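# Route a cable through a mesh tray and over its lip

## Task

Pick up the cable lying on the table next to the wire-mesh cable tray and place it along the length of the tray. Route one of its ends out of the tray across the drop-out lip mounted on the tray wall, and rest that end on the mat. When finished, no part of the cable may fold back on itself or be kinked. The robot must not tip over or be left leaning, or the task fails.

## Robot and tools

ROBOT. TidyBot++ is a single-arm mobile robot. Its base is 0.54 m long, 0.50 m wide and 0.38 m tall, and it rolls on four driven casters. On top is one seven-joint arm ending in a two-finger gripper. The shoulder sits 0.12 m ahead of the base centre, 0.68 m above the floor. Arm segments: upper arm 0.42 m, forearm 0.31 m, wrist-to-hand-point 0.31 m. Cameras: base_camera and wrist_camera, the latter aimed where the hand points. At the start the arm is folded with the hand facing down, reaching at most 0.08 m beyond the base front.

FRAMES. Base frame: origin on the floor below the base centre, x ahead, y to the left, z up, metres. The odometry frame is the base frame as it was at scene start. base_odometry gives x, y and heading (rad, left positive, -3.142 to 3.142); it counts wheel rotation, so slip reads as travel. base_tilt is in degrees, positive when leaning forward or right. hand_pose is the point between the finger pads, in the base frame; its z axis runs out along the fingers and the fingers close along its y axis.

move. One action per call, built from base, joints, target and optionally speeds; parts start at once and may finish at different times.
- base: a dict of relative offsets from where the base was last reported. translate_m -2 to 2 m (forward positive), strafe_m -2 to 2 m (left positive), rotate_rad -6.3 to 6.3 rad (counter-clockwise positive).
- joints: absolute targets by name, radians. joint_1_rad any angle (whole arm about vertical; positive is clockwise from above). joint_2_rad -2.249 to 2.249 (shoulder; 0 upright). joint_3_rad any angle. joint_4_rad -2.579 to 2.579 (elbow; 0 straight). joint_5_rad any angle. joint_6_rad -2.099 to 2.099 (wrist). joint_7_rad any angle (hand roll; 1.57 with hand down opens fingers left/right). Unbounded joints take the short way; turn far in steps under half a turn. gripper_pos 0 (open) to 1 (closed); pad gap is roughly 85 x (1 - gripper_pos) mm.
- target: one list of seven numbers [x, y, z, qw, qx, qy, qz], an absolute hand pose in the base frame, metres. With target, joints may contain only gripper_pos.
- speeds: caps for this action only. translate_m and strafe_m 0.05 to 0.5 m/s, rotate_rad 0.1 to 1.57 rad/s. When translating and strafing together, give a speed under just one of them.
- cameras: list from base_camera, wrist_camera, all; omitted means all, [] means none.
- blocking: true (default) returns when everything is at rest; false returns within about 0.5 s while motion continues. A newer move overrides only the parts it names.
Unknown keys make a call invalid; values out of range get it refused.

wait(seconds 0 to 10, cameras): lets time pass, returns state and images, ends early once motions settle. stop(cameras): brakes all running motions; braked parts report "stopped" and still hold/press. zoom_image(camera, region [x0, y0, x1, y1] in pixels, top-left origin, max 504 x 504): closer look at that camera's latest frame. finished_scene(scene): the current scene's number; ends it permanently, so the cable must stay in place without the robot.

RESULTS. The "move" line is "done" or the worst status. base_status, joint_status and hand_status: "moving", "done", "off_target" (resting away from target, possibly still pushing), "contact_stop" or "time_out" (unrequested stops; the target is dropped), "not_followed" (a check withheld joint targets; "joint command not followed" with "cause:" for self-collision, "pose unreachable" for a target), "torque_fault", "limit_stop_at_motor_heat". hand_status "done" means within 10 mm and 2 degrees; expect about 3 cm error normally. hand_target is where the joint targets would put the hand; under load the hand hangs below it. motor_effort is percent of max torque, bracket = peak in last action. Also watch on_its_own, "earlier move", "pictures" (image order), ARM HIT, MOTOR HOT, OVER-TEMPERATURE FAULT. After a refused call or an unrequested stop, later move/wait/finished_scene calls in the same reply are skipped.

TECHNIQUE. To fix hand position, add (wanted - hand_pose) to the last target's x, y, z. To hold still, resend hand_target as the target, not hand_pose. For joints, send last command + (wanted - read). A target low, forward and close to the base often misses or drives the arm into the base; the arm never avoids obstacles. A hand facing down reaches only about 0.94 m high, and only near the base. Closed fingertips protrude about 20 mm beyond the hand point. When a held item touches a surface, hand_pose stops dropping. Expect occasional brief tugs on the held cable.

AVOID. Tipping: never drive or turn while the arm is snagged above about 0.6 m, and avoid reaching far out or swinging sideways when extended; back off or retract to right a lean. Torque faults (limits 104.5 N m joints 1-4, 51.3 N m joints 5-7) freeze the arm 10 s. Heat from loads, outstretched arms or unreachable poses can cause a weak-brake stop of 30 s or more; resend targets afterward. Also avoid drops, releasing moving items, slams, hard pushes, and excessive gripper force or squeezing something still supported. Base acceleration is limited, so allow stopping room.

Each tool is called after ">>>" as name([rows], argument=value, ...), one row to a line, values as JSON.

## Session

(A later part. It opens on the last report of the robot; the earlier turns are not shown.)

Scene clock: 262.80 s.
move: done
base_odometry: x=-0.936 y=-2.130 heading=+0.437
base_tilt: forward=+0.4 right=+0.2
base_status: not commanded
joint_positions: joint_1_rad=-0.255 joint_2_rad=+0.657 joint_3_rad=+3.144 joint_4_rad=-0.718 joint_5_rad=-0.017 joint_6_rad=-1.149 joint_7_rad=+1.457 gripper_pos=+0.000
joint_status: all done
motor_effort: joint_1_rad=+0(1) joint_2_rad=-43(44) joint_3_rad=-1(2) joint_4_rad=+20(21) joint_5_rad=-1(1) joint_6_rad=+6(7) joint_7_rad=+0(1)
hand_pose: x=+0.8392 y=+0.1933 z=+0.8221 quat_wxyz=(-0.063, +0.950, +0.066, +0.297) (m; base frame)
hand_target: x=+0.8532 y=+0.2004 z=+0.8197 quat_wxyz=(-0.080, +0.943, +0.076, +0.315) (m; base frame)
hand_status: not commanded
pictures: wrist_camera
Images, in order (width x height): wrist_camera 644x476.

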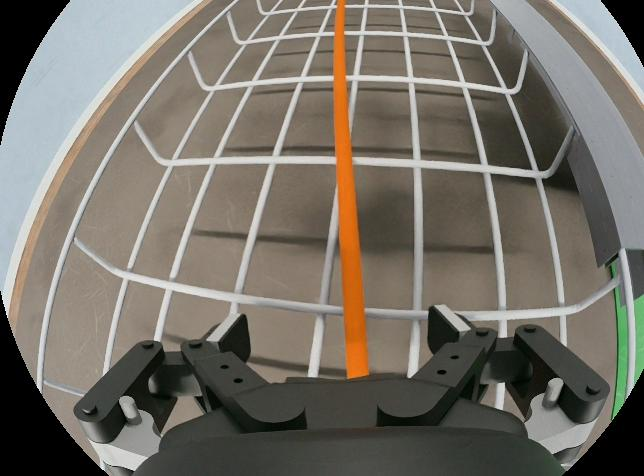

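>>> move(joints={"joint_1_rad":-0.225,"joint_2_rad":0.677,"joint_4_rad":-0.735,"joint_6_rad":-1.07,"joint_7_rad":1.52}, cameras=[])

>>> move(joints={"gripper_pos":1.0}, cameras=["wrist_camera"])

Scene clock: 274.50 s.
move: done
base_odometry: x=-0.936 y=-2.130 heading=+0.437
base_tilt: forward=+0.4 right=+0.1
base_status: not commanded
joint_positions: joint_1_rad=-0.235 joint_2_rad=+0.658 joint_3_rad=+3.144 joint_4_rad=-0.718 joint_5_rad=-0.017 joint_6_rad=-1.138 joint_7_rad=+1.480 gripper_pos=+0.000
joint_status: all done
motor_effort: joint_1_rad=+0(2) joint_2_rad=-43(44) joint_3_rad=-1(2) joint_4_rad=+19(21) joint_5_rad=+0(1) joint_6_rad=+6(7) joint_7_rad=+0(1)
hand_pose: x=+0.8458 y=+0.1794 z=+0.8241 quat_wxyz=(-0.058, +0.949, +0.067, +0.304) (m; base frame)
hand_target: x=+0.8602 y=+0.1887 z=+0.8140 quat_wxyz=(-0.074, +0.942, +0.078, +0.316) (m; base frame)
hand_status: not commanded
pictures: none
No camera images: "cameras" was empty.

Scene clock: 275.60 s.
move: off_target
base_odometry: x=-0.936 y=-2.130 heading=+0.437
base_tilt: forward=+0.5 right=+0.1
base_status: not commanded
joint_positions: joint_1_rad=-0.234 joint_2_rad=+0.653 joint_3_rad=+3.144 joint_4_rad=-0.718 joint_5_rad=-0.017 joint_6_rad=-1.137 joint_7_rad=+1.480 gripper_pos=+0.949
joint_status: gripper_pos off_target (ended at +0.949, target +1.000)
motor_effort: joint_1_rad=+0(1) joint_2_rad=-42(44) joint_3_rad=-1(2) joint_4_rad=+20(21) joint_5_rad=-1(3) joint_6_rad=+7(7) joint_7_rad=+0(0)
hand_pose: x=+0.8455 y=+0.1783 z=+0.8273 quat_wxyz=(-0.058, +0.948, +0.067, +0.306) (m; base frame)
hand_target: x=+0.8602 y=+0.1887 z=+0.8140 quat_wxyz=(-0.074, +0.942, +0.078, +0.316) (m; base frame)
hand_status: not commanded
pictures: wrist_camera
Images, in order (width x height): wrist_camera 644x476.

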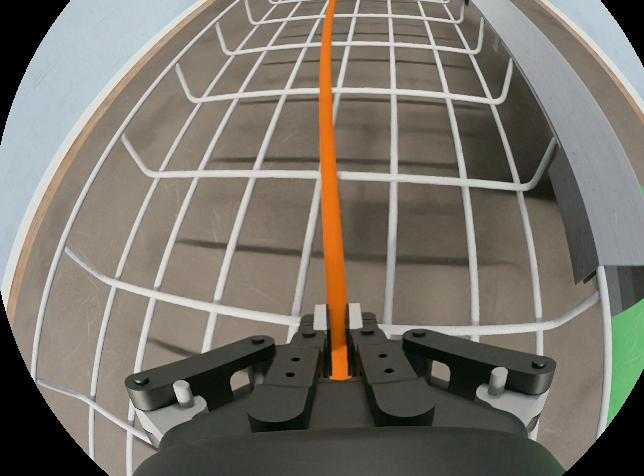

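>>> move(joints={"joint_2_rad":0.45,"joint_4_rad":-0.70,"joint_6_rad":-1.1}, cameras=["wrist_camera"])

Scene clock: 279.07 s.
move: done
base_odometry: x=-0.936 y=-2.130 heading=+0.437
base_tilt: forward=+0.4 right=+0.1
base_status: not commanded
joint_positions: joint_1_rad=-0.234 joint_2_rad=+0.434 joint_3_rad=+3.144 joint_4_rad=-0.717 joint_5_rad=-0.017 joint_6_rad=-1.137 joint_7_rad=+1.480 gripper_pos=+0.949
joint_status: all done
motor_effort: joint_1_rad=+0(1) joint_2_rad=-36(48) joint_3_rad=-1(2) joint_4_rad=+20(23) joint_5_rad=-1(1) joint_6_rad=+8(9) joint_7_rad=+0(0)
hand_pose: x=+0.7976 y=+0.1669 z=+0.9872 quat_wxyz=(-0.074, +0.908, +0.064, +0.408) (m; base frame)
hand_target: x=+0.8088 y=+0.1772 z=+0.9940 quat_wxyz=(-0.090, +0.898, +0.078, +0.423) (m; base frame)
hand_status: not commanded
pictures: wrist_camera
Images, in order (width x height): wrist_camera 644x476.

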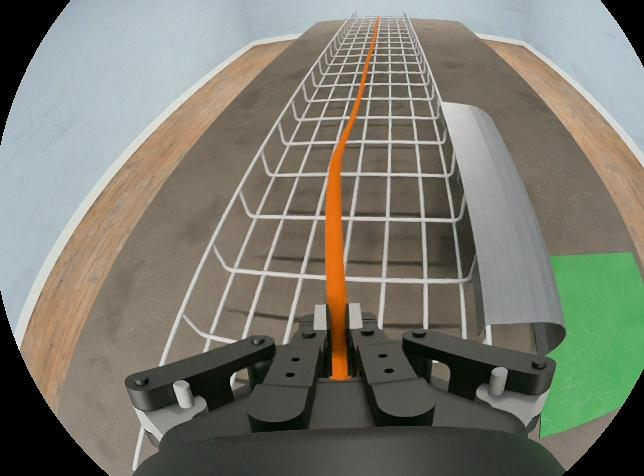

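>>> move(joints={"joint_1_rad":0.03,"joint_7_rad":1.9}, cameras=["wrist_camera"])

>>> move(joints={"joint_1_rad":0.3,"joint_2_rad":0.42,"joint_4_rad":-0.8,"joint_6_rad":-1.1,"joint_7_rad":2.25}, cameras=["wrist_camera"])

Scene clock: 284.73 s.
move: done
base_odometry: x=-0.936 y=-2.130 heading=+0.437
base_tilt: forward=+0.4 right=+0.1
base_status: not commanded
joint_positions: joint_1_rad=+0.028 joint_2_rad=+0.434 joint_3_rad=+3.144 joint_4_rad=-0.717 joint_5_rad=-0.017 joint_6_rad=-1.137 joint_7_rad=+1.856 gripper_pos=+0.949
joint_status: all done
motor_effort: joint_1_rad=+0(4) joint_2_rad=-36(38) joint_3_rad=-1(3) joint_4_rad=+20(21) joint_5_rad=-1(2) joint_6_rad=+9(9) joint_7_rad=+0(1)
hand_pose: x=+0.8177 y=-0.0148 z=+0.9872 quat_wxyz=(+0.057, +0.903, +0.116, +0.410) (m; base frame)
hand_target: x=+0.8312 y=-0.0026 z=+0.9940 quat_wxyz=(+0.047, +0.892, +0.134, +0.430) (m; base frame)
hand_status: not commanded
pictures: wrist_camera
Images, in order (width x height): wrist_camera 644x476.

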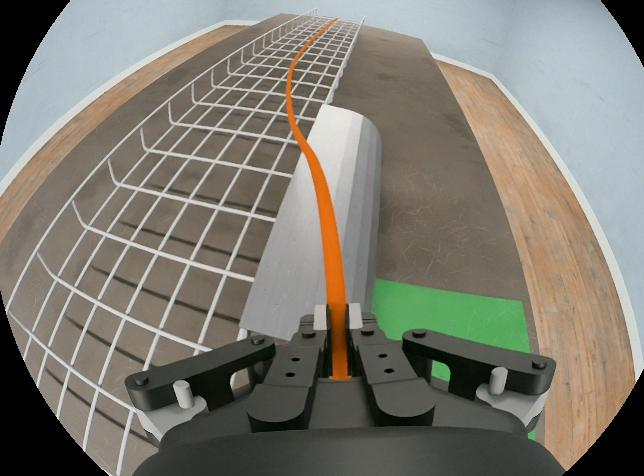

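Scene clock: 286.40 s.
move: done
base_odometry: x=-0.936 y=-2.130 heading=+0.437
base_tilt: forward=+0.5 right=+0.1
base_status: not commanded
joint_positions: joint_1_rad=+0.294 joint_2_rad=+0.418 joint_3_rad=+3.144 joint_4_rad=-0.785 joint_5_rad=-0.017 joint_6_rad=-1.137 joint_7_rad=+2.207 gripper_pos=+0.949
joint_status: all done
motor_effort: joint_1_rad=+1(4) joint_2_rad=-36(38) joint_3_rad=-1(3) joint_4_rad=+20(21) joint_5_rad=-1(1) joint_6_rad=+8(9) joint_7_rad=+0(1)
hand_pose: x=+0.7788 y=-0.1945 z=+0.9627 quat_wxyz=(+0.168, +0.908, +0.156, +0.352) (m; base frame)
hand_target: x=+0.7881 y=-0.1873 z=+0.9625 quat_wxyz=(+0.161, +0.900, +0.171, +0.367) (m; base frame)
hand_status: not commanded
pictures: wrist_camera
Images, in order (width x height): wrist_camera 644x476.

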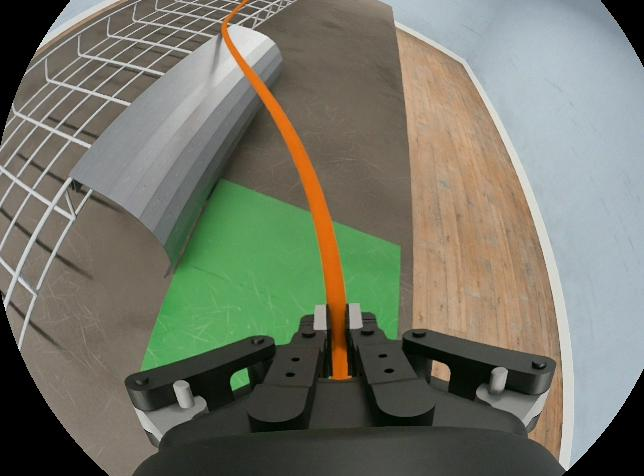

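>>> move(joints={"joint_1_rad":0.29,"joint_2_rad":0.53,"joint_4_rad":-0.75,"joint_6_rad":-0.95,"joint_7_rad":2.7}, cameras=["wrist_camera"])

Scene clock: 301.87 s.
move: done
base_odometry: x=-0.936 y=-2.130 heading=+0.437
base_tilt: forward=+0.5 right=+0.2
base_status: not commanded
joint_positions: joint_1_rad=+0.294 joint_2_rad=+0.517 joint_3_rad=+3.144 joint_4_rad=-0.774 joint_5_rad=-0.017 joint_6_rad=-1.017 joint_7_rad=+2.656 gripper_pos=+0.949
joint_status: all done
motor_effort: joint_1_rad=+0(1) joint_2_rad=-40(43) joint_3_rad=-1(2) joint_4_rad=+20(23) joint_5_rad=-1(1) joint_6_rad=+8(9) joint_7_rad=+0(1)
hand_pose: x=+0.8291 y=-0.2101 z=+0.9252 quat_wxyz=(+0.252, +0.844, +0.350, +0.317) (m; base frame)
hand_target: x=+0.8520 y=-0.2006 z=+0.9448 quat_wxyz=(+0.264, +0.821, +0.362, +0.353) (m; base frame)
hand_status: not commanded
pictures: wrist_camera
Images, in order (width x height): wrist_camera 644x476.

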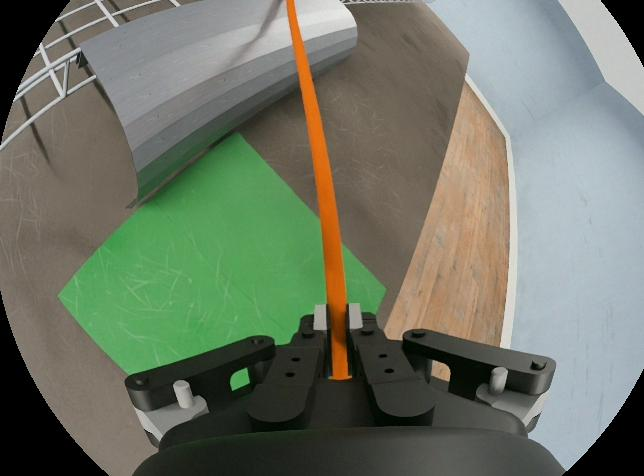

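>>> move(joints={"joint_1_rad":0.265,"joint_2_rad":0.545,"joint_4_rad":-0.95,"joint_6_rad":-0.86,"joint_7_rad":2.7}, cameras=["wrist_camera"])

Scene clock: 305.93 s.
move: done
base_odometry: x=-0.936 y=-2.130 heading=+0.437
base_tilt: forward=+0.5 right=+0.2
base_status: not commanded
joint_positions: joint_1_rad=+0.280 joint_2_rad=+0.528 joint_3_rad=+3.144 joint_4_rad=-0.939 joint_5_rad=-0.017 joint_6_rad=-0.932 joint_7_rad=+2.658 gripper_pos=+0.949
joint_status: all done
motor_effort: joint_1_rad=+0(1) joint_2_rad=-40(42) joint_3_rad=-2(2) joint_4_rad=+21(22) joint_5_rad=-1(1) joint_6_rad=+7(9) joint_7_rad=+0(1)
hand_pose: x=+0.8266 y=-0.1993 z=+0.8488 quat_wxyz=(+0.224, +0.858, +0.363, +0.286) (m; base frame)
hand_target: x=+0.8489 y=-0.1811 z=+0.8460 quat_wxyz=(+0.224, +0.842, +0.379, +0.312) (m; base frame)
hand_status: not commanded
pictures: wrist_camera
Images, in order (width x height): wrist_camera 644x476.

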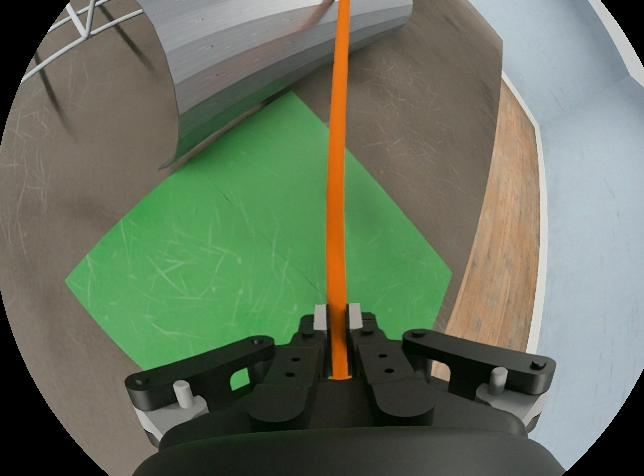

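>>> move(joints={"joint_1_rad":0.25,"joint_2_rad":0.56,"joint_4_rad":-1.09,"joint_6_rad":-0.75,"joint_7_rad":2.7}, cameras=["wrist_camera"])

Scene clock: 310.07 s.
move: done
base_odometry: x=-0.936 y=-2.130 heading=+0.437
base_tilt: forward=+0.4 right=+0.2
base_status: not commanded
joint_positions: joint_1_rad=+0.262 joint_2_rad=+0.537 joint_3_rad=+3.144 joint_4_rad=-1.074 joint_5_rad=-0.017 joint_6_rad=-0.821 joint_7_rad=+2.658 gripper_pos=+0.949
joint_status: all done
motor_effort: joint_1_rad=-1(1) joint_2_rad=-40(42) joint_3_rad=-2(2) joint_4_rad=+20(22) joint_5_rad=-1(1) joint_6_rad=+7(8) joint_7_rad=+0(1)
hand_pose: x=+0.8273 y=-0.1862 z=+0.7946 quat_wxyz=(+0.212, +0.861, +0.372, +0.276) (m; base frame)
hand_target: x=+0.8466 y=-0.1703 z=+0.7843 quat_wxyz=(+0.209, +0.848, +0.385, +0.297) (m; base frame)
hand_status: not commanded
pictures: wrist_camera
Images, in order (width x height): wrist_camera 644x476.

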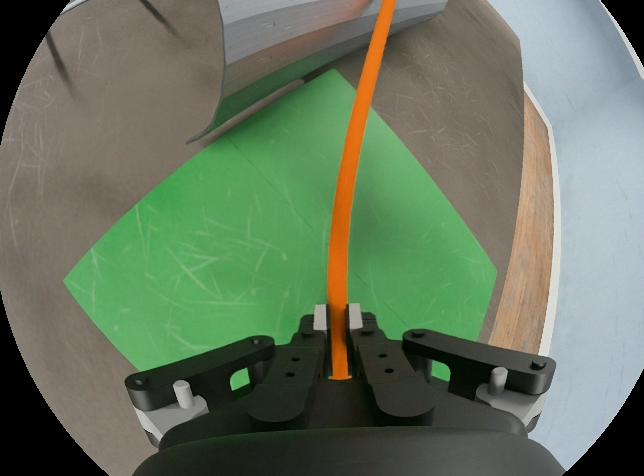

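>>> move(joints={"joint_1_rad":0.25,"joint_2_rad":0.59,"joint_4_rad":-1.13,"joint_6_rad":-0.76,"joint_7_rad":2.6}, cameras=["wrist_camera"])

Scene clock: 313.83 s.
move: done
base_odometry: x=-0.936 y=-2.130 heading=+0.437
base_tilt: forward=+0.4 right=+0.2
base_status: not commanded
joint_positions: joint_1_rad=+0.260 joint_2_rad=+0.564 joint_3_rad=+3.144 joint_4_rad=-1.110 joint_5_rad=-0.017 joint_6_rad=-0.817 joint_7_rad=+2.607 gripper_pos=+0.949
joint_status: all done
motor_effort: joint_1_rad=+0(2) joint_2_rad=-39(42) joint_3_rad=-1(3) joint_4_rad=+19(22) joint_5_rad=+0(1) joint_6_rad=+6(9) joint_7_rad=+0(1)
hand_pose: x=+0.8217 y=-0.1832 z=+0.7572 quat_wxyz=(+0.187, +0.879, +0.354, +0.259) (m; base frame)
hand_target: x=+0.8361 y=-0.1675 z=+0.7395 quat_wxyz=(+0.172, +0.880, +0.347, +0.277) (m; base frame)
hand_status: not commanded
pictures: wrist_camera
Images, in order (width x height): wrist_camera 644x476.

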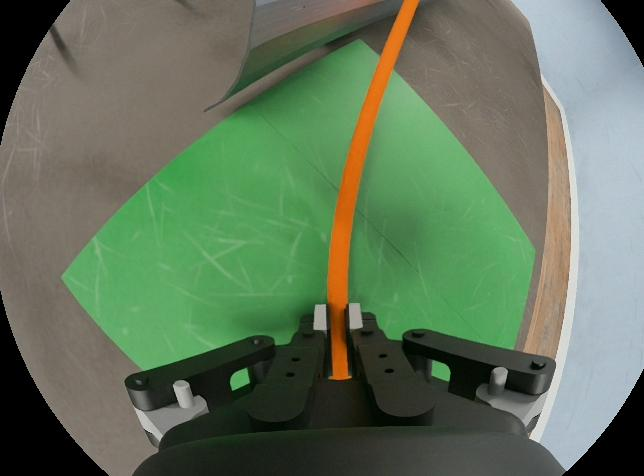

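>>> move(joints={"joint_2_rad":0.605,"joint_4_rad":-1.14}, cameras=[])

>>> move(joints={"gripper_pos":0.5}, cameras=["wrist_camera"])

Scene clock: 316.33 s.
move: done
base_odometry: x=-0.936 y=-2.130 heading=+0.437
base_tilt: forward=+0.5 right=+0.1
base_status: not commanded
joint_positions: joint_1_rad=+0.260 joint_2_rad=+0.568 joint_3_rad=+3.144 joint_4_rad=-1.114 joint_5_rad=-0.017 joint_6_rad=-0.815 joint_7_rad=+2.607 gripper_pos=+0.949
joint_status: all done
motor_effort: joint_1_rad=-1(1) joint_2_rad=-36(39) joint_3_rad=-2(2) joint_4_rad=+18(20) joint_5_rad=+0(1) joint_6_rad=+5(6) joint_7_rad=+0(0)
hand_pose: x=+0.8213 y=-0.1831 z=+0.7530 quat_wxyz=(+0.186, +0.880, +0.355, +0.257) (m; base frame)
hand_target: x=+0.8339 y=-0.1669 z=+0.7235 quat_wxyz=(+0.165, +0.883, +0.348, +0.267) (m; base frame)
hand_status: not commanded
pictures: none
No camera images: "cameras" was empty.

Scene clock: 317.17 s.
move: done
base_odometry: x=-0.936 y=-2.130 heading=+0.437
base_tilt: forward=+0.5 right=+0.1
base_status: not commanded
joint_positions: joint_1_rad=+0.260 joint_2_rad=+0.561 joint_3_rad=+3.144 joint_4_rad=-1.114 joint_5_rad=-0.017 joint_6_rad=-0.803 joint_7_rad=+2.607 gripper_pos=+0.500
joint_status: all done
motor_effort: joint_1_rad=-1(3) joint_2_rad=-35(37) joint_3_rad=-2(3) joint_4_rad=+15(18) joint_5_rad=-1(2) joint_6_rad=+3(5) joint_7_rad=+0(0)
hand_pose: x=+0.8236 y=-0.1838 z=+0.7600 quat_wxyz=(+0.191, +0.877, +0.354, +0.264) (m; base frame)
hand_target: x=+0.8339 y=-0.1669 z=+0.7235 quat_wxyz=(+0.165, +0.883, +0.348, +0.267) (m; base frame)
hand_status: not commanded
pictures: wrist_camera
Images, in order (width x height): wrist_camera 644x476.

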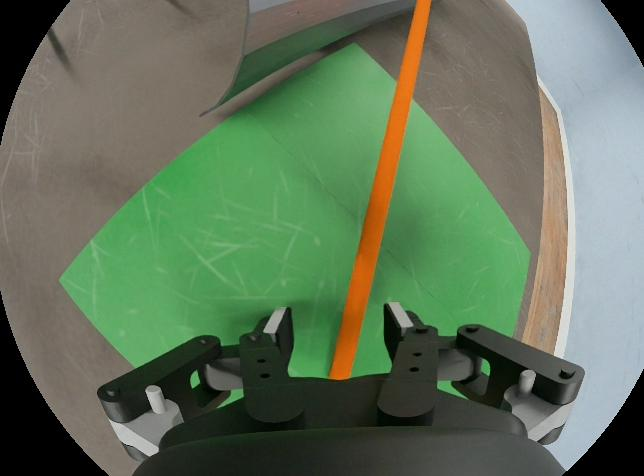

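Retreat along the hand axis.

>>> move(joints={"joint_2_rad":0.4,"joint_4_rad":-1.1,"joint_6_rad":-0.9}, cameras=["wrist_camera"])

>>> move(joints={"joint_1_rad":0.1,"joint_2_rad":0.0,"joint_4_rad":-1.1,"joint_6_rad":-1.2,"joint_7_rad":1.6}, cameras=["wrist_camera"])

Scene clock: 320.50 s.
move: done
base_odometry: x=-0.936 y=-2.130 heading=+0.437
base_tilt: forward=+0.4 right=+0.2
base_status: not commanded
joint_positions: joint_1_rad=+0.260 joint_2_rad=+0.382 joint_3_rad=+3.144 joint_4_rad=-1.115 joint_5_rad=-0.017 joint_6_rad=-0.833 joint_7_rad=+2.607 gripper_pos=+0.500
joint_status: all done
motor_effort: joint_1_rad=+0(1) joint_2_rad=-35(46) joint_3_rad=-2(2) joint_4_rad=+21(22) joint_5_rad=-1(1) joint_6_rad=+7(8) joint_7_rad=+0(0)
hand_pose: x=+0.7928 y=-0.1754 z=+0.8814 quat_wxyz=(+0.233, +0.852, +0.344, +0.319) (m; base frame)
hand_target: x=+0.7894 y=-0.1538 z=+0.8625 quat_wxyz=(+0.193, +0.865, +0.346, +0.308) (m; base frame)
hand_status: not commanded
pictures: wrist_camera
Images, in order (width x height): wrist_camera 644x476.

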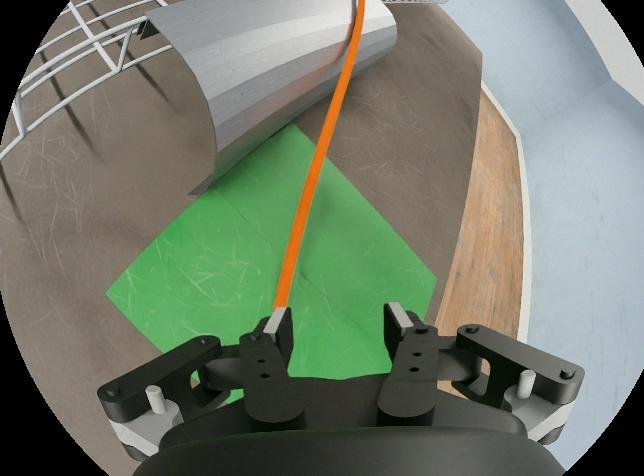

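Scene clock: 322.50 s.
move: done
base_odometry: x=-0.936 y=-2.130 heading=+0.437
base_tilt: forward=+0.5 right=+0.1
base_status: not commanded
joint_positions: joint_1_rad=+0.115 joint_2_rad=-0.012 joint_3_rad=+3.144 joint_4_rad=-1.115 joint_5_rad=-0.017 joint_6_rad=-1.126 joint_7_rad=+1.645 gripper_pos=+0.500
joint_status: all done
motor_effort: joint_1_rad=+0(1) joint_2_rad=-19(39) joint_3_rad=+0(2) joint_4_rad=+19(23) joint_5_rad=-1(1) joint_6_rad=+8(9) joint_7_rad=+0(1)
hand_pose: x=+0.6380 y=-0.0547 z=+1.0538 quat_wxyz=(+0.034, +0.897, -0.019, +0.439) (m; base frame)
hand_target: x=+0.6304 y=-0.0316 z=+1.0383 quat_wxyz=(-0.004, +0.912, -0.030, +0.409) (m; base frame)
hand_status: not commanded
pictures: wrist_camera
Images, in order (width x height): wrist_camera 644x476.

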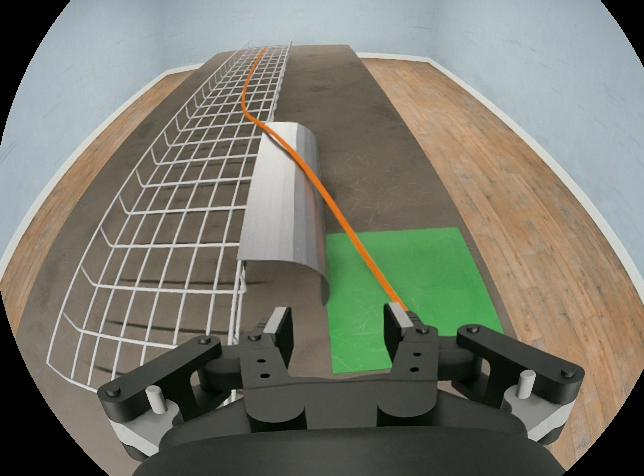

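>>> zoom_image(camera="wrist_camera", region=[180, 30, 480, 330])

Scaled by 1.680.

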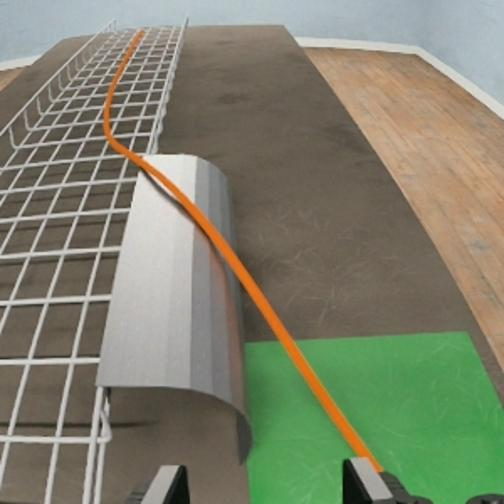

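>>> move(joints={"joint_1_rad":0.25,"joint_2_rad":0.4,"joint_4_rad":-1.1,"joint_6_rad":-0.85,"joint_7_rad":2.52,"gripper_pos":0.3}, cameras=["wrist_camera"])

Scene clock: 334.57 s.
move: done
base_odometry: x=-0.936 y=-2.130 heading=+0.437
base_tilt: forward=+0.4 right=+0.2
base_status: not commanded
joint_positions: joint_1_rad=+0.238 joint_2_rad=+0.386 joint_3_rad=+3.144 joint_4_rad=-1.115 joint_5_rad=-0.017 joint_6_rad=-0.919 joint_7_rad=+2.475 gripper_pos=+0.300
joint_status: all done
motor_effort: joint_1_rad=+0(1) joint_2_rad=-34(39) joint_3_rad=-1(2) joint_4_rad=+21(23) joint_5_rad=-1(1) joint_6_rad=+7(9) joint_7_rad=+0(1)
hand_pose: x=+0.7784 y=-0.1558 z=+0.8601 quat_wxyz=(+0.185, +0.885, +0.303, +0.301) (m; base frame)
hand_target: x=+0.8001 y=-0.1571 z=+0.8733 quat_wxyz=(+0.194, +0.870, +0.307, +0.334) (m; base frame)
hand_status: not commanded
pictures: wrist_camera
Images, in order (width x height): wrist_camera 644x476.

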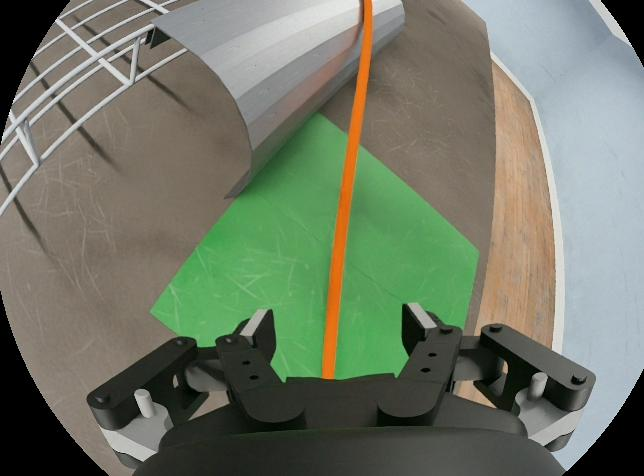

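>>> move(joints={"joint_1_rad":0.25,"joint_2_rad":0.58,"joint_4_rad":-1.12,"joint_6_rad":-0.76,"joint_7_rad":2.52}, cameras=["wrist_camera"])

Scene clock: 337.07 s.
move: done
base_odometry: x=-0.936 y=-2.130 heading=+0.437
base_tilt: forward=+0.4 right=+0.2
base_status: not commanded
joint_positions: joint_1_rad=+0.239 joint_2_rad=+0.555 joint_3_rad=+3.144 joint_4_rad=-1.115 joint_5_rad=-0.017 joint_6_rad=-0.822 joint_7_rad=+2.478 gripper_pos=+0.300
joint_status: all done
motor_effort: joint_1_rad=+0(2) joint_2_rad=-39(46) joint_3_rad=-1(2) joint_4_rad=+20(21) joint_5_rad=-1(1) joint_6_rad=+6(8) joint_7_rad=+0(1)
hand_pose: x=+0.8222 y=-0.1673 z=+0.7607 quat_wxyz=(+0.167, +0.897, +0.307, +0.272) (m; base frame)
hand_target: x=+0.8383 y=-0.1680 z=+0.7520 quat_wxyz=(+0.166, +0.890, +0.310, +0.291) (m; base frame)
hand_status: not commanded
pictures: wrist_camera
Images, in order (width x height): wrist_camera 644x476.

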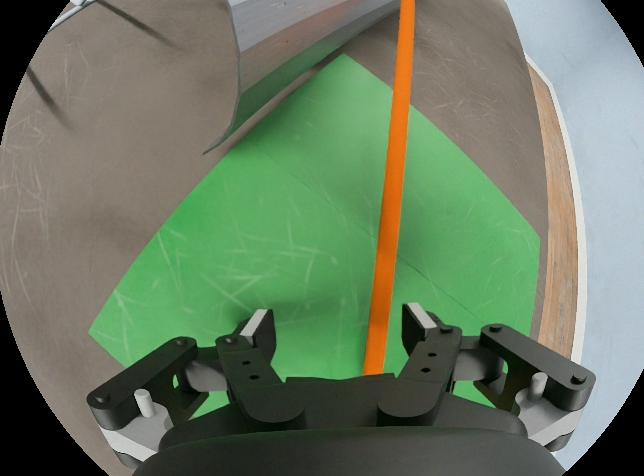

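>>> move(joints={"joint_1_rad":0.275,"joint_2_rad":0.60,"joint_4_rad":-1.12,"joint_6_rad":-0.76,"joint_7_rad":2.5}, cameras=[])

>>> move(joints={"gripper_pos":1.0}, cameras=["wrist_camera"])

>>> move(joints={"joint_2_rad":0.42,"joint_4_rad":-0.80,"joint_6_rad":-1.1}, cameras=["wrist_camera"])

Scene clock: 339.83 s.
move: off_target
base_odometry: x=-0.936 y=-2.130 heading=+0.437
base_tilt: forward=+0.4 right=+0.2
base_status: not commanded
joint_positions: joint_1_rad=+0.261 joint_2_rad=+0.556 joint_3_rad=+3.144 joint_4_rad=-1.115 joint_5_rad=-0.017 joint_6_rad=-0.818 joint_7_rad=+2.478 gripper_pos=+0.300
joint_status: joint_2_rad off_target (ended at +0.556, target +0.600); the others done
motor_effort: joint_1_rad=+1(3) joint_2_rad=-37(40) joint_3_rad=-1(2) joint_4_rad=+19(20) joint_5_rad=+0(1) joint_6_rad=+5(7) joint_7_rad=+0(1)
hand_pose: x=+0.8195 y=-0.1832 z=+0.7605 quat_wxyz=(+0.171, +0.900, +0.297, +0.271) (m; base frame)
hand_target: x=+0.8350 y=-0.1863 z=+0.7372 quat_wxyz=(+0.161, +0.900, +0.291, +0.283) (m; base frame)
hand_status: not commanded
pictures: none
No camera images: "cameras" was empty.

Scene clock: 340.77 s.
move: off_target
base_odometry: x=-0.936 y=-2.130 heading=+0.437
base_tilt: forward=+0.5 right=+0.1
base_status: not commanded
joint_positions: joint_1_rad=+0.261 joint_2_rad=+0.566 joint_3_rad=+3.144 joint_4_rad=-1.115 joint_5_rad=-0.017 joint_6_rad=-0.817 joint_7_rad=+2.478 gripper_pos=+0.935
joint_status: gripper_pos off_target (ended at +0.935, target +1.000)
motor_effort: joint_1_rad=+0(1) joint_2_rad=-37(40) joint_3_rad=-1(2) joint_4_rad=+19(20) joint_5_rad=-1(1) joint_6_rad=+6(6) joint_7_rad=+0(0)
hand_pose: x=+0.8203 y=-0.1836 z=+0.7534 quat_wxyz=(+0.169, +0.901, +0.297, +0.268) (m; base frame)
hand_target: x=+0.8350 y=-0.1863 z=+0.7372 quat_wxyz=(+0.161, +0.900, +0.291, +0.283) (m; base frame)
hand_status: not commanded
pictures: wrist_camera
Images, in order (width x height): wrist_camera 644x476.

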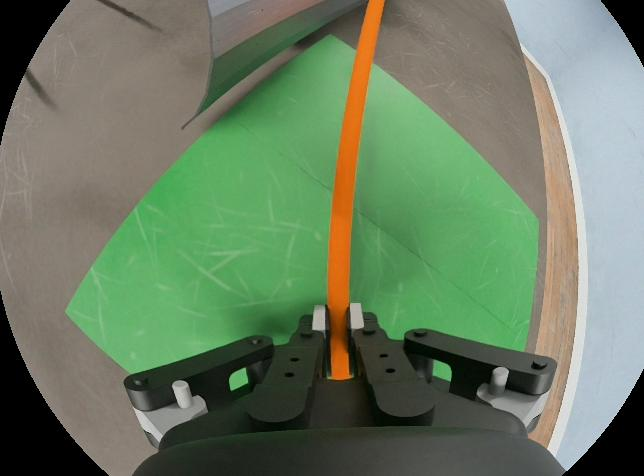

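Scene clock: 342.50 s.
move: done
base_odometry: x=-0.936 y=-2.130 heading=+0.437
base_tilt: forward=+0.4 right=+0.2
base_status: not commanded
joint_positions: joint_1_rad=+0.265 joint_2_rad=+0.406 joint_3_rad=+3.144 joint_4_rad=-0.823 joint_5_rad=-0.017 joint_6_rad=-1.032 joint_7_rad=+2.478 gripper_pos=+0.935
joint_status: all done
motor_effort: joint_1_rad=+0(1) joint_2_rad=-36(46) joint_3_rad=-1(3) joint_4_rad=+21(24) joint_5_rad=-1(1) joint_6_rad=+9(9) joint_7_rad=-1(1)
hand_pose: x=+0.7980 y=-0.1794 z=+0.9759 quat_wxyz=(+0.230, +0.859, +0.284, +0.360) (m; base frame)
hand_target: x=+0.7925 y=-0.1705 z=+0.9625 quat_wxyz=(+0.201, +0.868, +0.293, +0.346) (m; base frame)
hand_status: not commanded
pictures: wrist_camera
Images, in order (width x height): wrist_camera 644x476.

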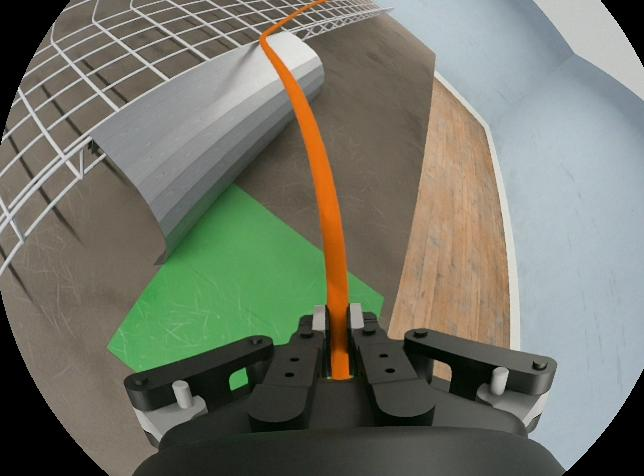

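>>> move(joints={"joint_1_rad":-0.12,"joint_2_rad":0.38,"joint_4_rad":-0.80,"joint_6_rad":-1.1,"joint_7_rad":1.75}, cameras=[])

>>> move(joints={"joint_1_rad":-0.15,"joint_2_rad":0.15,"joint_4_rad":-1.05,"joint_6_rad":-1.1,"joint_7_rad":1.6}, cameras=["wrist_camera"])

Scene clock: 347.73 s.
move: done
base_odometry: x=-0.936 y=-2.130 heading=+0.437
base_tilt: forward=+0.4 right=+0.1
base_status: not commanded
joint_positions: joint_1_rad=-0.114 joint_2_rad=+0.377 joint_3_rad=+3.143 joint_4_rad=-0.823 joint_5_rad=-0.017 joint_6_rad=-1.034 joint_7_rad=+1.795 gripper_pos=+0.935
joint_status: all done
motor_effort: joint_1_rad=+0(4) joint_2_rad=-34(37) joint_3_rad=-1(3) joint_4_rad=+21(22) joint_5_rad=-1(2) joint_6_rad=+9(10) joint_7_rad=+0(1)
hand_pose: x=+0.8073 y=+0.0841 z=+0.9953 quat_wxyz=(+0.016, +0.886, +0.150, +0.438) (m; base frame)
hand_target: x=+0.7946 y=+0.1004 z=+0.9901 quat_wxyz=(-0.018, +0.898, +0.135, +0.418) (m; base frame)
hand_status: not commanded
pictures: none
No camera images: "cameras" was empty.

Scene clock: 349.30 s.
move: done
base_odometry: x=-0.936 y=-2.130 heading=+0.437
base_tilt: forward=+0.4 right=+0.2
base_status: not commanded
joint_positions: joint_1_rad=-0.136 joint_2_rad=+0.141 joint_3_rad=+3.143 joint_4_rad=-1.038 joint_5_rad=-0.017 joint_6_rad=-1.037 joint_7_rad=+1.643 gripper_pos=+0.935
joint_status: all done
motor_effort: joint_1_rad=+0(1) joint_2_rad=-27(38) joint_3_rad=-1(2) joint_4_rad=+21(23) joint_5_rad=-1(1) joint_6_rad=+9(10) joint_7_rad=+0(1)
hand_pose: x=+0.7113 y=+0.0861 z=+1.0315 quat_wxyz=(-0.022, +0.890, +0.092, +0.446) (m; base frame)
hand_target: x=+0.6974 y=+0.1065 z=+1.0048 quat_wxyz=(-0.055, +0.909, +0.081, +0.406) (m; base frame)
hand_status: not commanded
pictures: wrist_camera
Images, in order (width x height): wrist_camera 644x476.

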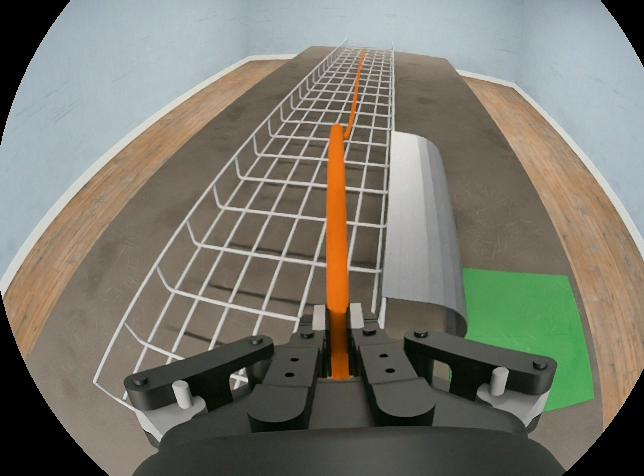

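>>> move(joints={"joint_1_rad":0.15,"joint_2_rad":0.28,"joint_4_rad":-0.95,"joint_6_rad":-1.1,"joint_7_rad":2.2}, cameras=["wrist_camera"])

>>> move(joints={"joint_1_rad":0.38,"joint_2_rad":0.44,"joint_4_rad":-0.85,"joint_6_rad":-1.0,"joint_7_rad":2.85}, cameras=["wrist_camera"])

Scene clock: 353.10 s.
move: done
base_odometry: x=-0.936 y=-2.130 heading=+0.437
base_tilt: forward=+0.4 right=+0.2
base_status: not commanded
joint_positions: joint_1_rad=+0.144 joint_2_rad=+0.266 joint_3_rad=+3.143 joint_4_rad=-0.987 joint_5_rad=-0.017 joint_6_rad=-1.037 joint_7_rad=+2.157 gripper_pos=+0.935
joint_status: all done
motor_effort: joint_1_rad=+0(3) joint_2_rad=-30(34) joint_3_rad=-1(3) joint_4_rad=+21(22) joint_5_rad=-1(2) joint_6_rad=+9(10) joint_7_rad=+0(1)
hand_pose: x=+0.7566 y=-0.0874 z=+0.9808 quat_wxyz=(+0.140, +0.889, +0.198, +0.389) (m; base frame)
hand_target: x=+0.7528 y=-0.0767 z=+0.9775 quat_wxyz=(+0.122, +0.892, +0.217, +0.377) (m; base frame)
hand_status: not commanded
pictures: wrist_camera
Images, in order (width x height): wrist_camera 644x476.

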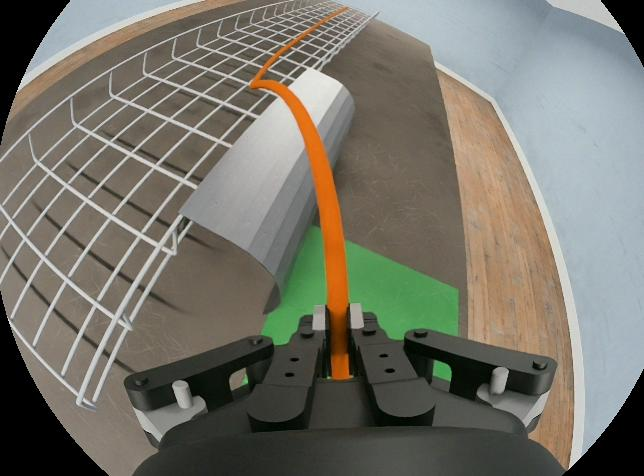

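Scene clock: 354.73 s.
move: done
base_odometry: x=-0.936 y=-2.130 heading=+0.437
base_tilt: forward=+0.4 right=+0.2
base_status: not commanded
joint_positions: joint_1_rad=+0.374 joint_2_rad=+0.430 joint_3_rad=+3.143 joint_4_rad=-0.884 joint_5_rad=-0.017 joint_6_rad=-1.037 joint_7_rad=+2.805 gripper_pos=+0.935
joint_status: all done
motor_effort: joint_1_rad=+0(2) joint_2_rad=-36(40) joint_3_rad=-1(2) joint_4_rad=+21(23) joint_5_rad=-1(1) joint_6_rad=+7(9) joint_7_rad=+0(1)
hand_pose: x=+0.7733 y=-0.2510 z=+0.9253 quat_wxyz=(+0.272, +0.839, +0.383, +0.273) (m; base frame)
hand_target: x=+0.7899 y=-0.2487 z=+0.9450 quat_wxyz=(+0.284, +0.821, +0.392, +0.301) (m; base frame)
hand_status: not commanded
pictures: wrist_camera
Images, in order (width x height): wrist_camera 644x476.

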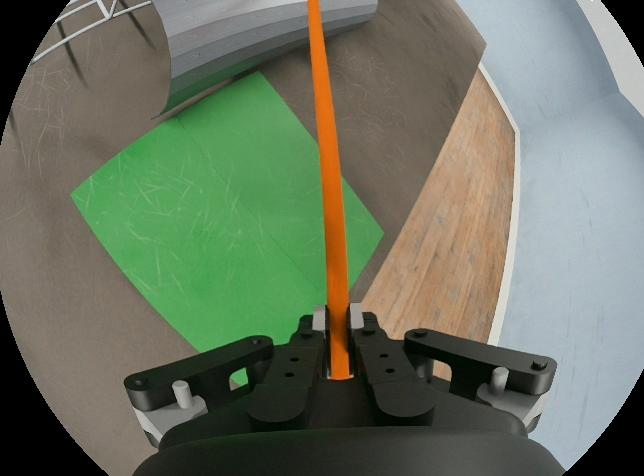

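>>> move(joints={"joint_1_rad":0.32,"joint_2_rad":0.545,"joint_4_rad":-0.98,"joint_6_rad":-0.82,"joint_7_rad":2.8}, cameras=["wrist_camera"])

>>> move(joints={"joint_1_rad":0.29,"joint_2_rad":0.56,"joint_4_rad":-1.09,"joint_6_rad":-0.75,"joint_7_rad":2.75}, cameras=["wrist_camera"])

Scene clock: 360.07 s.
move: done
base_odometry: x=-0.936 y=-2.130 heading=+0.437
base_tilt: forward=+0.5 right=+0.2
base_status: not commanded
joint_positions: joint_1_rad=+0.330 joint_2_rad=+0.530 joint_3_rad=+3.143 joint_4_rad=-0.975 joint_5_rad=-0.017 joint_6_rad=-0.890 joint_7_rad=+2.808 gripper_pos=+0.935
joint_status: all done
motor_effort: joint_1_rad=-1(2) joint_2_rad=-40(45) joint_3_rad=-2(3) joint_4_rad=+21(23) joint_5_rad=-1(2) joint_6_rad=+7(9) joint_7_rad=+0(1)
hand_pose: x=+0.8185 y=-0.2348 z=+0.8372 quat_wxyz=(+0.252, +0.838, +0.405, +0.264) (m; base frame)
hand_target: x=+0.8404 y=-0.2223 z=+0.8388 quat_wxyz=(+0.251, +0.832, +0.396, +0.297) (m; base frame)
hand_status: not commanded
pictures: wrist_camera
Images, in order (width x height): wrist_camera 644x476.

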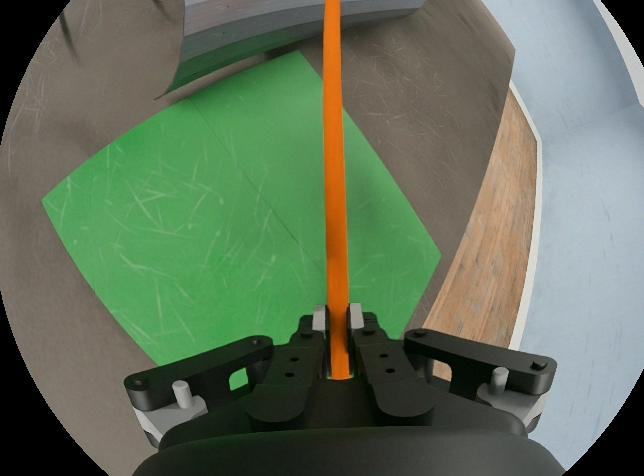

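Scene clock: 361.23 s.
move: done
base_odometry: x=-0.936 y=-2.130 heading=+0.437
base_tilt: forward=+0.5 right=+0.1
base_status: not commanded
joint_positions: joint_1_rad=+0.306 joint_2_rad=+0.540 joint_3_rad=+3.143 joint_4_rad=-1.078 joint_5_rad=-0.017 joint_6_rad=-0.821 joint_7_rad=+2.785 gripper_pos=+0.935
joint_status: all done
motor_effort: joint_1_rad=-1(2) joint_2_rad=-40(42) joint_3_rad=-2(2) joint_4_rad=+21(22) joint_5_rad=-1(1) joint_6_rad=+7(8) joint_7_rad=+0(1)
hand_pose: x=+0.8180 y=-0.2162 z=+0.7901 quat_wxyz=(+0.232, +0.845, +0.408, +0.254) (m; base frame)
hand_target: x=+0.8392 y=-0.1993 z=+0.7843 quat_wxyz=(+0.222, +0.846, +0.389, +0.287) (m; base frame)
hand_status: not commanded
pictures: wrist_camera
Images, in order (width x height): wrist_camera 644x476.

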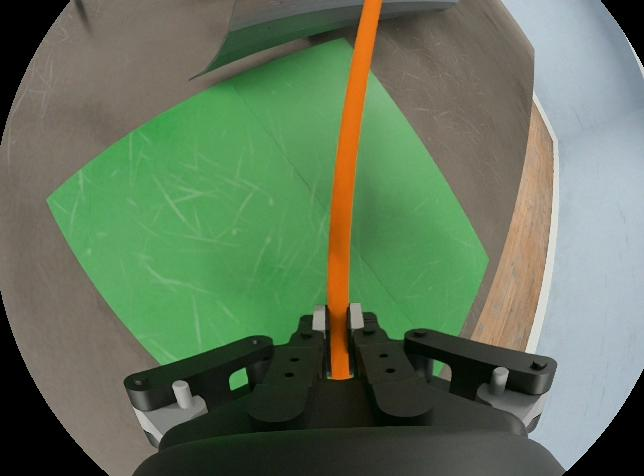

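>>> move(joints={"joint_1_rad":0.28,"joint_2_rad":0.605,"joint_4_rad":-1.135,"joint_6_rad":-0.76,"joint_7_rad":2.7}, cameras=[])

>>> move(joints={"gripper_pos":0.5}, cameras=["wrist_camera"])

>>> move(joints={"joint_2_rad":0.4,"joint_4_rad":-1.1,"joint_6_rad":-0.9}, cameras=[])

>>> move(joints={"joint_1_rad":0.1,"joint_2_rad":0.0,"joint_4_rad":-1.1,"joint_6_rad":-1.2,"joint_7_rad":1.6}, cameras=["wrist_camera"])

>>> zoom_image(camera="wrist_camera", region=[180, 30, 480, 330])

Scene clock: 365.47 s.
move: done
base_odometry: x=-0.936 y=-2.130 heading=+0.437
base_tilt: forward=+0.4 right=+0.2
base_status: not commanded
joint_positions: joint_1_rad=+0.293 joint_2_rad=+0.567 joint_3_rad=+3.143 joint_4_rad=-1.115 joint_5_rad=-0.017 joint_6_rad=-0.814 joint_7_rad=+2.738 gripper_pos=+0.935
joint_status: all done
motor_effort: joint_1_rad=-1(2) joint_2_rad=-38(41) joint_3_rad=-2(3) joint_4_rad=+20(21) joint_5_rad=-1(1) joint_6_rad=+6(8) joint_7_rad=+0(1)
hand_pose: x=+0.8151 y=-0.2056 z=+0.7534 quat_wxyz=(+0.206, +0.861, +0.398, +0.241) (m; base frame)
hand_target: x=+0.8301 y=-0.1887 z=+0.7260 quat_wxyz=(+0.183, +0.870, +0.378, +0.258) (m; base frame)
hand_status: not commanded
pictures: none
No camera images: "cameras" was empty.

Scene clock: 366.30 s.
move: done
base_odometry: x=-0.936 y=-2.130 heading=+0.437
base_tilt: forward=+0.4 right=+0.2
base_status: not commanded
joint_positions: joint_1_rad=+0.293 joint_2_rad=+0.560 joint_3_rad=+3.143 joint_4_rad=-1.115 joint_5_rad=-0.017 joint_6_rad=-0.802 joint_7_rad=+2.738 gripper_pos=+0.500
joint_status: all done
motor_effort: joint_1_rad=-1(3) joint_2_rad=-34(40) joint_3_rad=-2(4) joint_4_rad=+15(20) joint_5_rad=-1(2) joint_6_rad=+3(6) joint_7_rad=+0(0)
hand_pose: x=+0.8175 y=-0.2062 z=+0.7606 quat_wxyz=(+0.212, +0.858, +0.396, +0.248) (m; base frame)
hand_target: x=+0.8301 y=-0.1887 z=+0.7260 quat_wxyz=(+0.183, +0.870, +0.378, +0.258) (m; base frame)
hand_status: not commanded
pictures: wrist_camera
Images, in order (width x height): wrist_camera 644x476.

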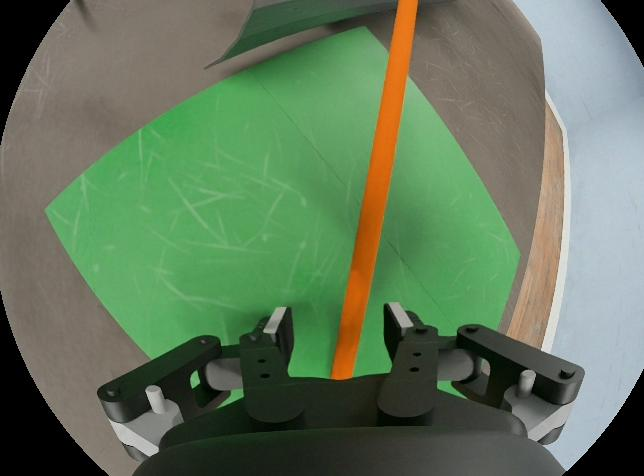

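Scene clock: 367.87 s.
move: done
base_odometry: x=-0.936 y=-2.130 heading=+0.437
base_tilt: forward=+0.4 right=+0.2
base_status: not commanded
joint_positions: joint_1_rad=+0.292 joint_2_rad=+0.382 joint_3_rad=+3.143 joint_4_rad=-1.115 joint_5_rad=-0.017 joint_6_rad=-0.832 joint_7_rad=+2.738 gripper_pos=+0.500
joint_status: all done
motor_effort: joint_1_rad=+0(1) joint_2_rad=-35(45) joint_3_rad=-1(2) joint_4_rad=+21(23) joint_5_rad=-1(1) joint_6_rad=+7(8) joint_7_rad=+0(0)
hand_pose: x=+0.7870 y=-0.1964 z=+0.8815 quat_wxyz=(+0.258, +0.834, +0.386, +0.300) (m; base frame)
hand_target: x=+0.7845 y=-0.1738 z=+0.8625 quat_wxyz=(+0.212, +0.852, +0.376, +0.295) (m; base frame)
hand_status: not commanded
pictures: none
No camera images: "cameras" was empty.

Scene clock: 369.90 s.
move: done
base_odometry: x=-0.936 y=-2.130 heading=+0.437
base_tilt: forward=+0.4 right=+0.2
base_status: not commanded
joint_positions: joint_1_rad=+0.114 joint_2_rad=-0.012 joint_3_rad=+3.143 joint_4_rad=-1.115 joint_5_rad=-0.017 joint_6_rad=-1.126 joint_7_rad=+1.645 gripper_pos=+0.500
joint_status: all done
motor_effort: joint_1_rad=+0(1) joint_2_rad=-19(38) joint_3_rad=-1(2) joint_4_rad=+20(22) joint_5_rad=-1(1) joint_6_rad=+8(9) joint_7_rad=+0(1)
hand_pose: x=+0.6381 y=-0.0539 z=+1.0538 quat_wxyz=(+0.033, +0.898, -0.018, +0.439) (m; base frame)
hand_target: x=+0.6304 y=-0.0316 z=+1.0382 quat_wxyz=(-0.004, +0.912, -0.030, +0.409) (m; base frame)
hand_status: not commanded
pictures: wrist_camera
Images, in order (width x height): wrist_camera 644x476.

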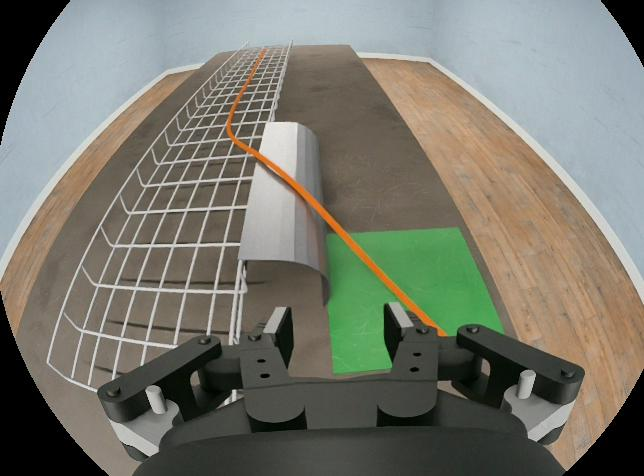

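Scaled by 1.680.

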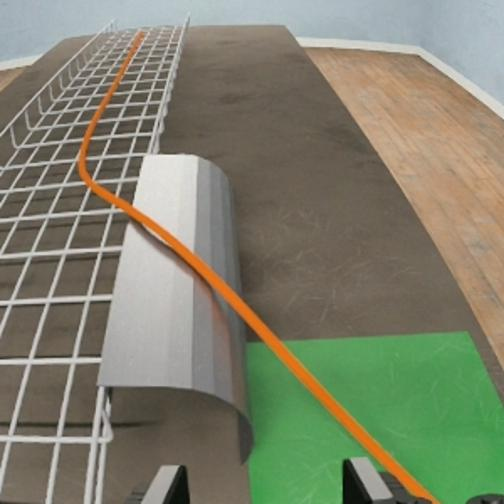

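>>> move(joints={"joint_1_rad":0.4,"joint_2_rad":-0.1}, cameras=["wrist_camera"])

Scene clock: 372.70 s.
move: done
base_odometry: x=-0.936 y=-2.130 heading=+0.437
base_tilt: forward=+0.5 right=+0.2
base_status: not commanded
joint_positions: joint_1_rad=+0.387 joint_2_rad=-0.104 joint_3_rad=+3.143 joint_4_rad=-1.115 joint_5_rad=-0.017 joint_6_rad=-1.127 joint_7_rad=+1.642 gripper_pos=+0.500
joint_status: all done
motor_effort: joint_1_rad=+0(2) joint_2_rad=-15(21) joint_3_rad=-1(2) joint_4_rad=+20(20) joint_5_rad=-1(2) joint_6_rad=+8(9) joint_7_rad=+0(0)
hand_pose: x=+0.5702 y=-0.1779 z=+1.1002 quat_wxyz=(+0.101, +0.866, -0.138, +0.470) (m; base frame)
hand_target: x=+0.5631 y=-0.1665 z=+1.0876 quat_wxyz=(+0.067, +0.876, -0.161, +0.449) (m; base frame)
hand_status: not commanded
pictures: wrist_camera
Images, in order (width x height): wrist_camera 644x476.

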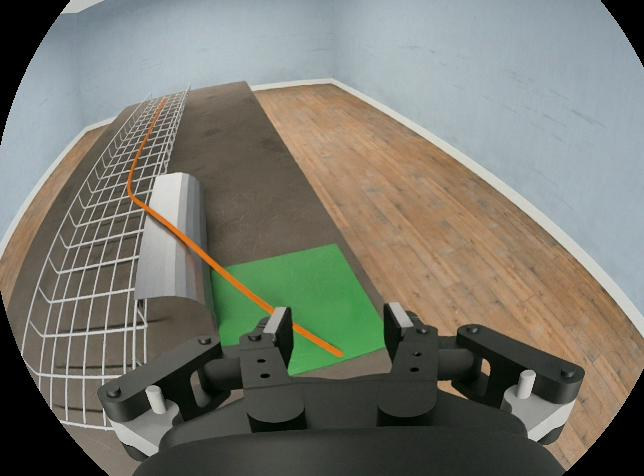

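>>> zoom_image(camera="wrist_camera", region=[90, 90, 390, 390])

Scaled by 1.680.

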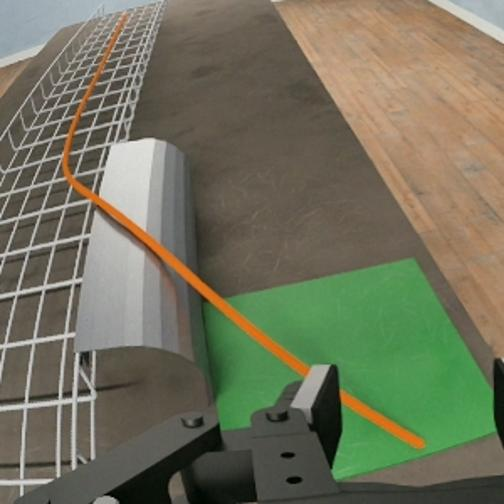

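>>> finished_scene(scene=2)

The scene is finished: the task was done.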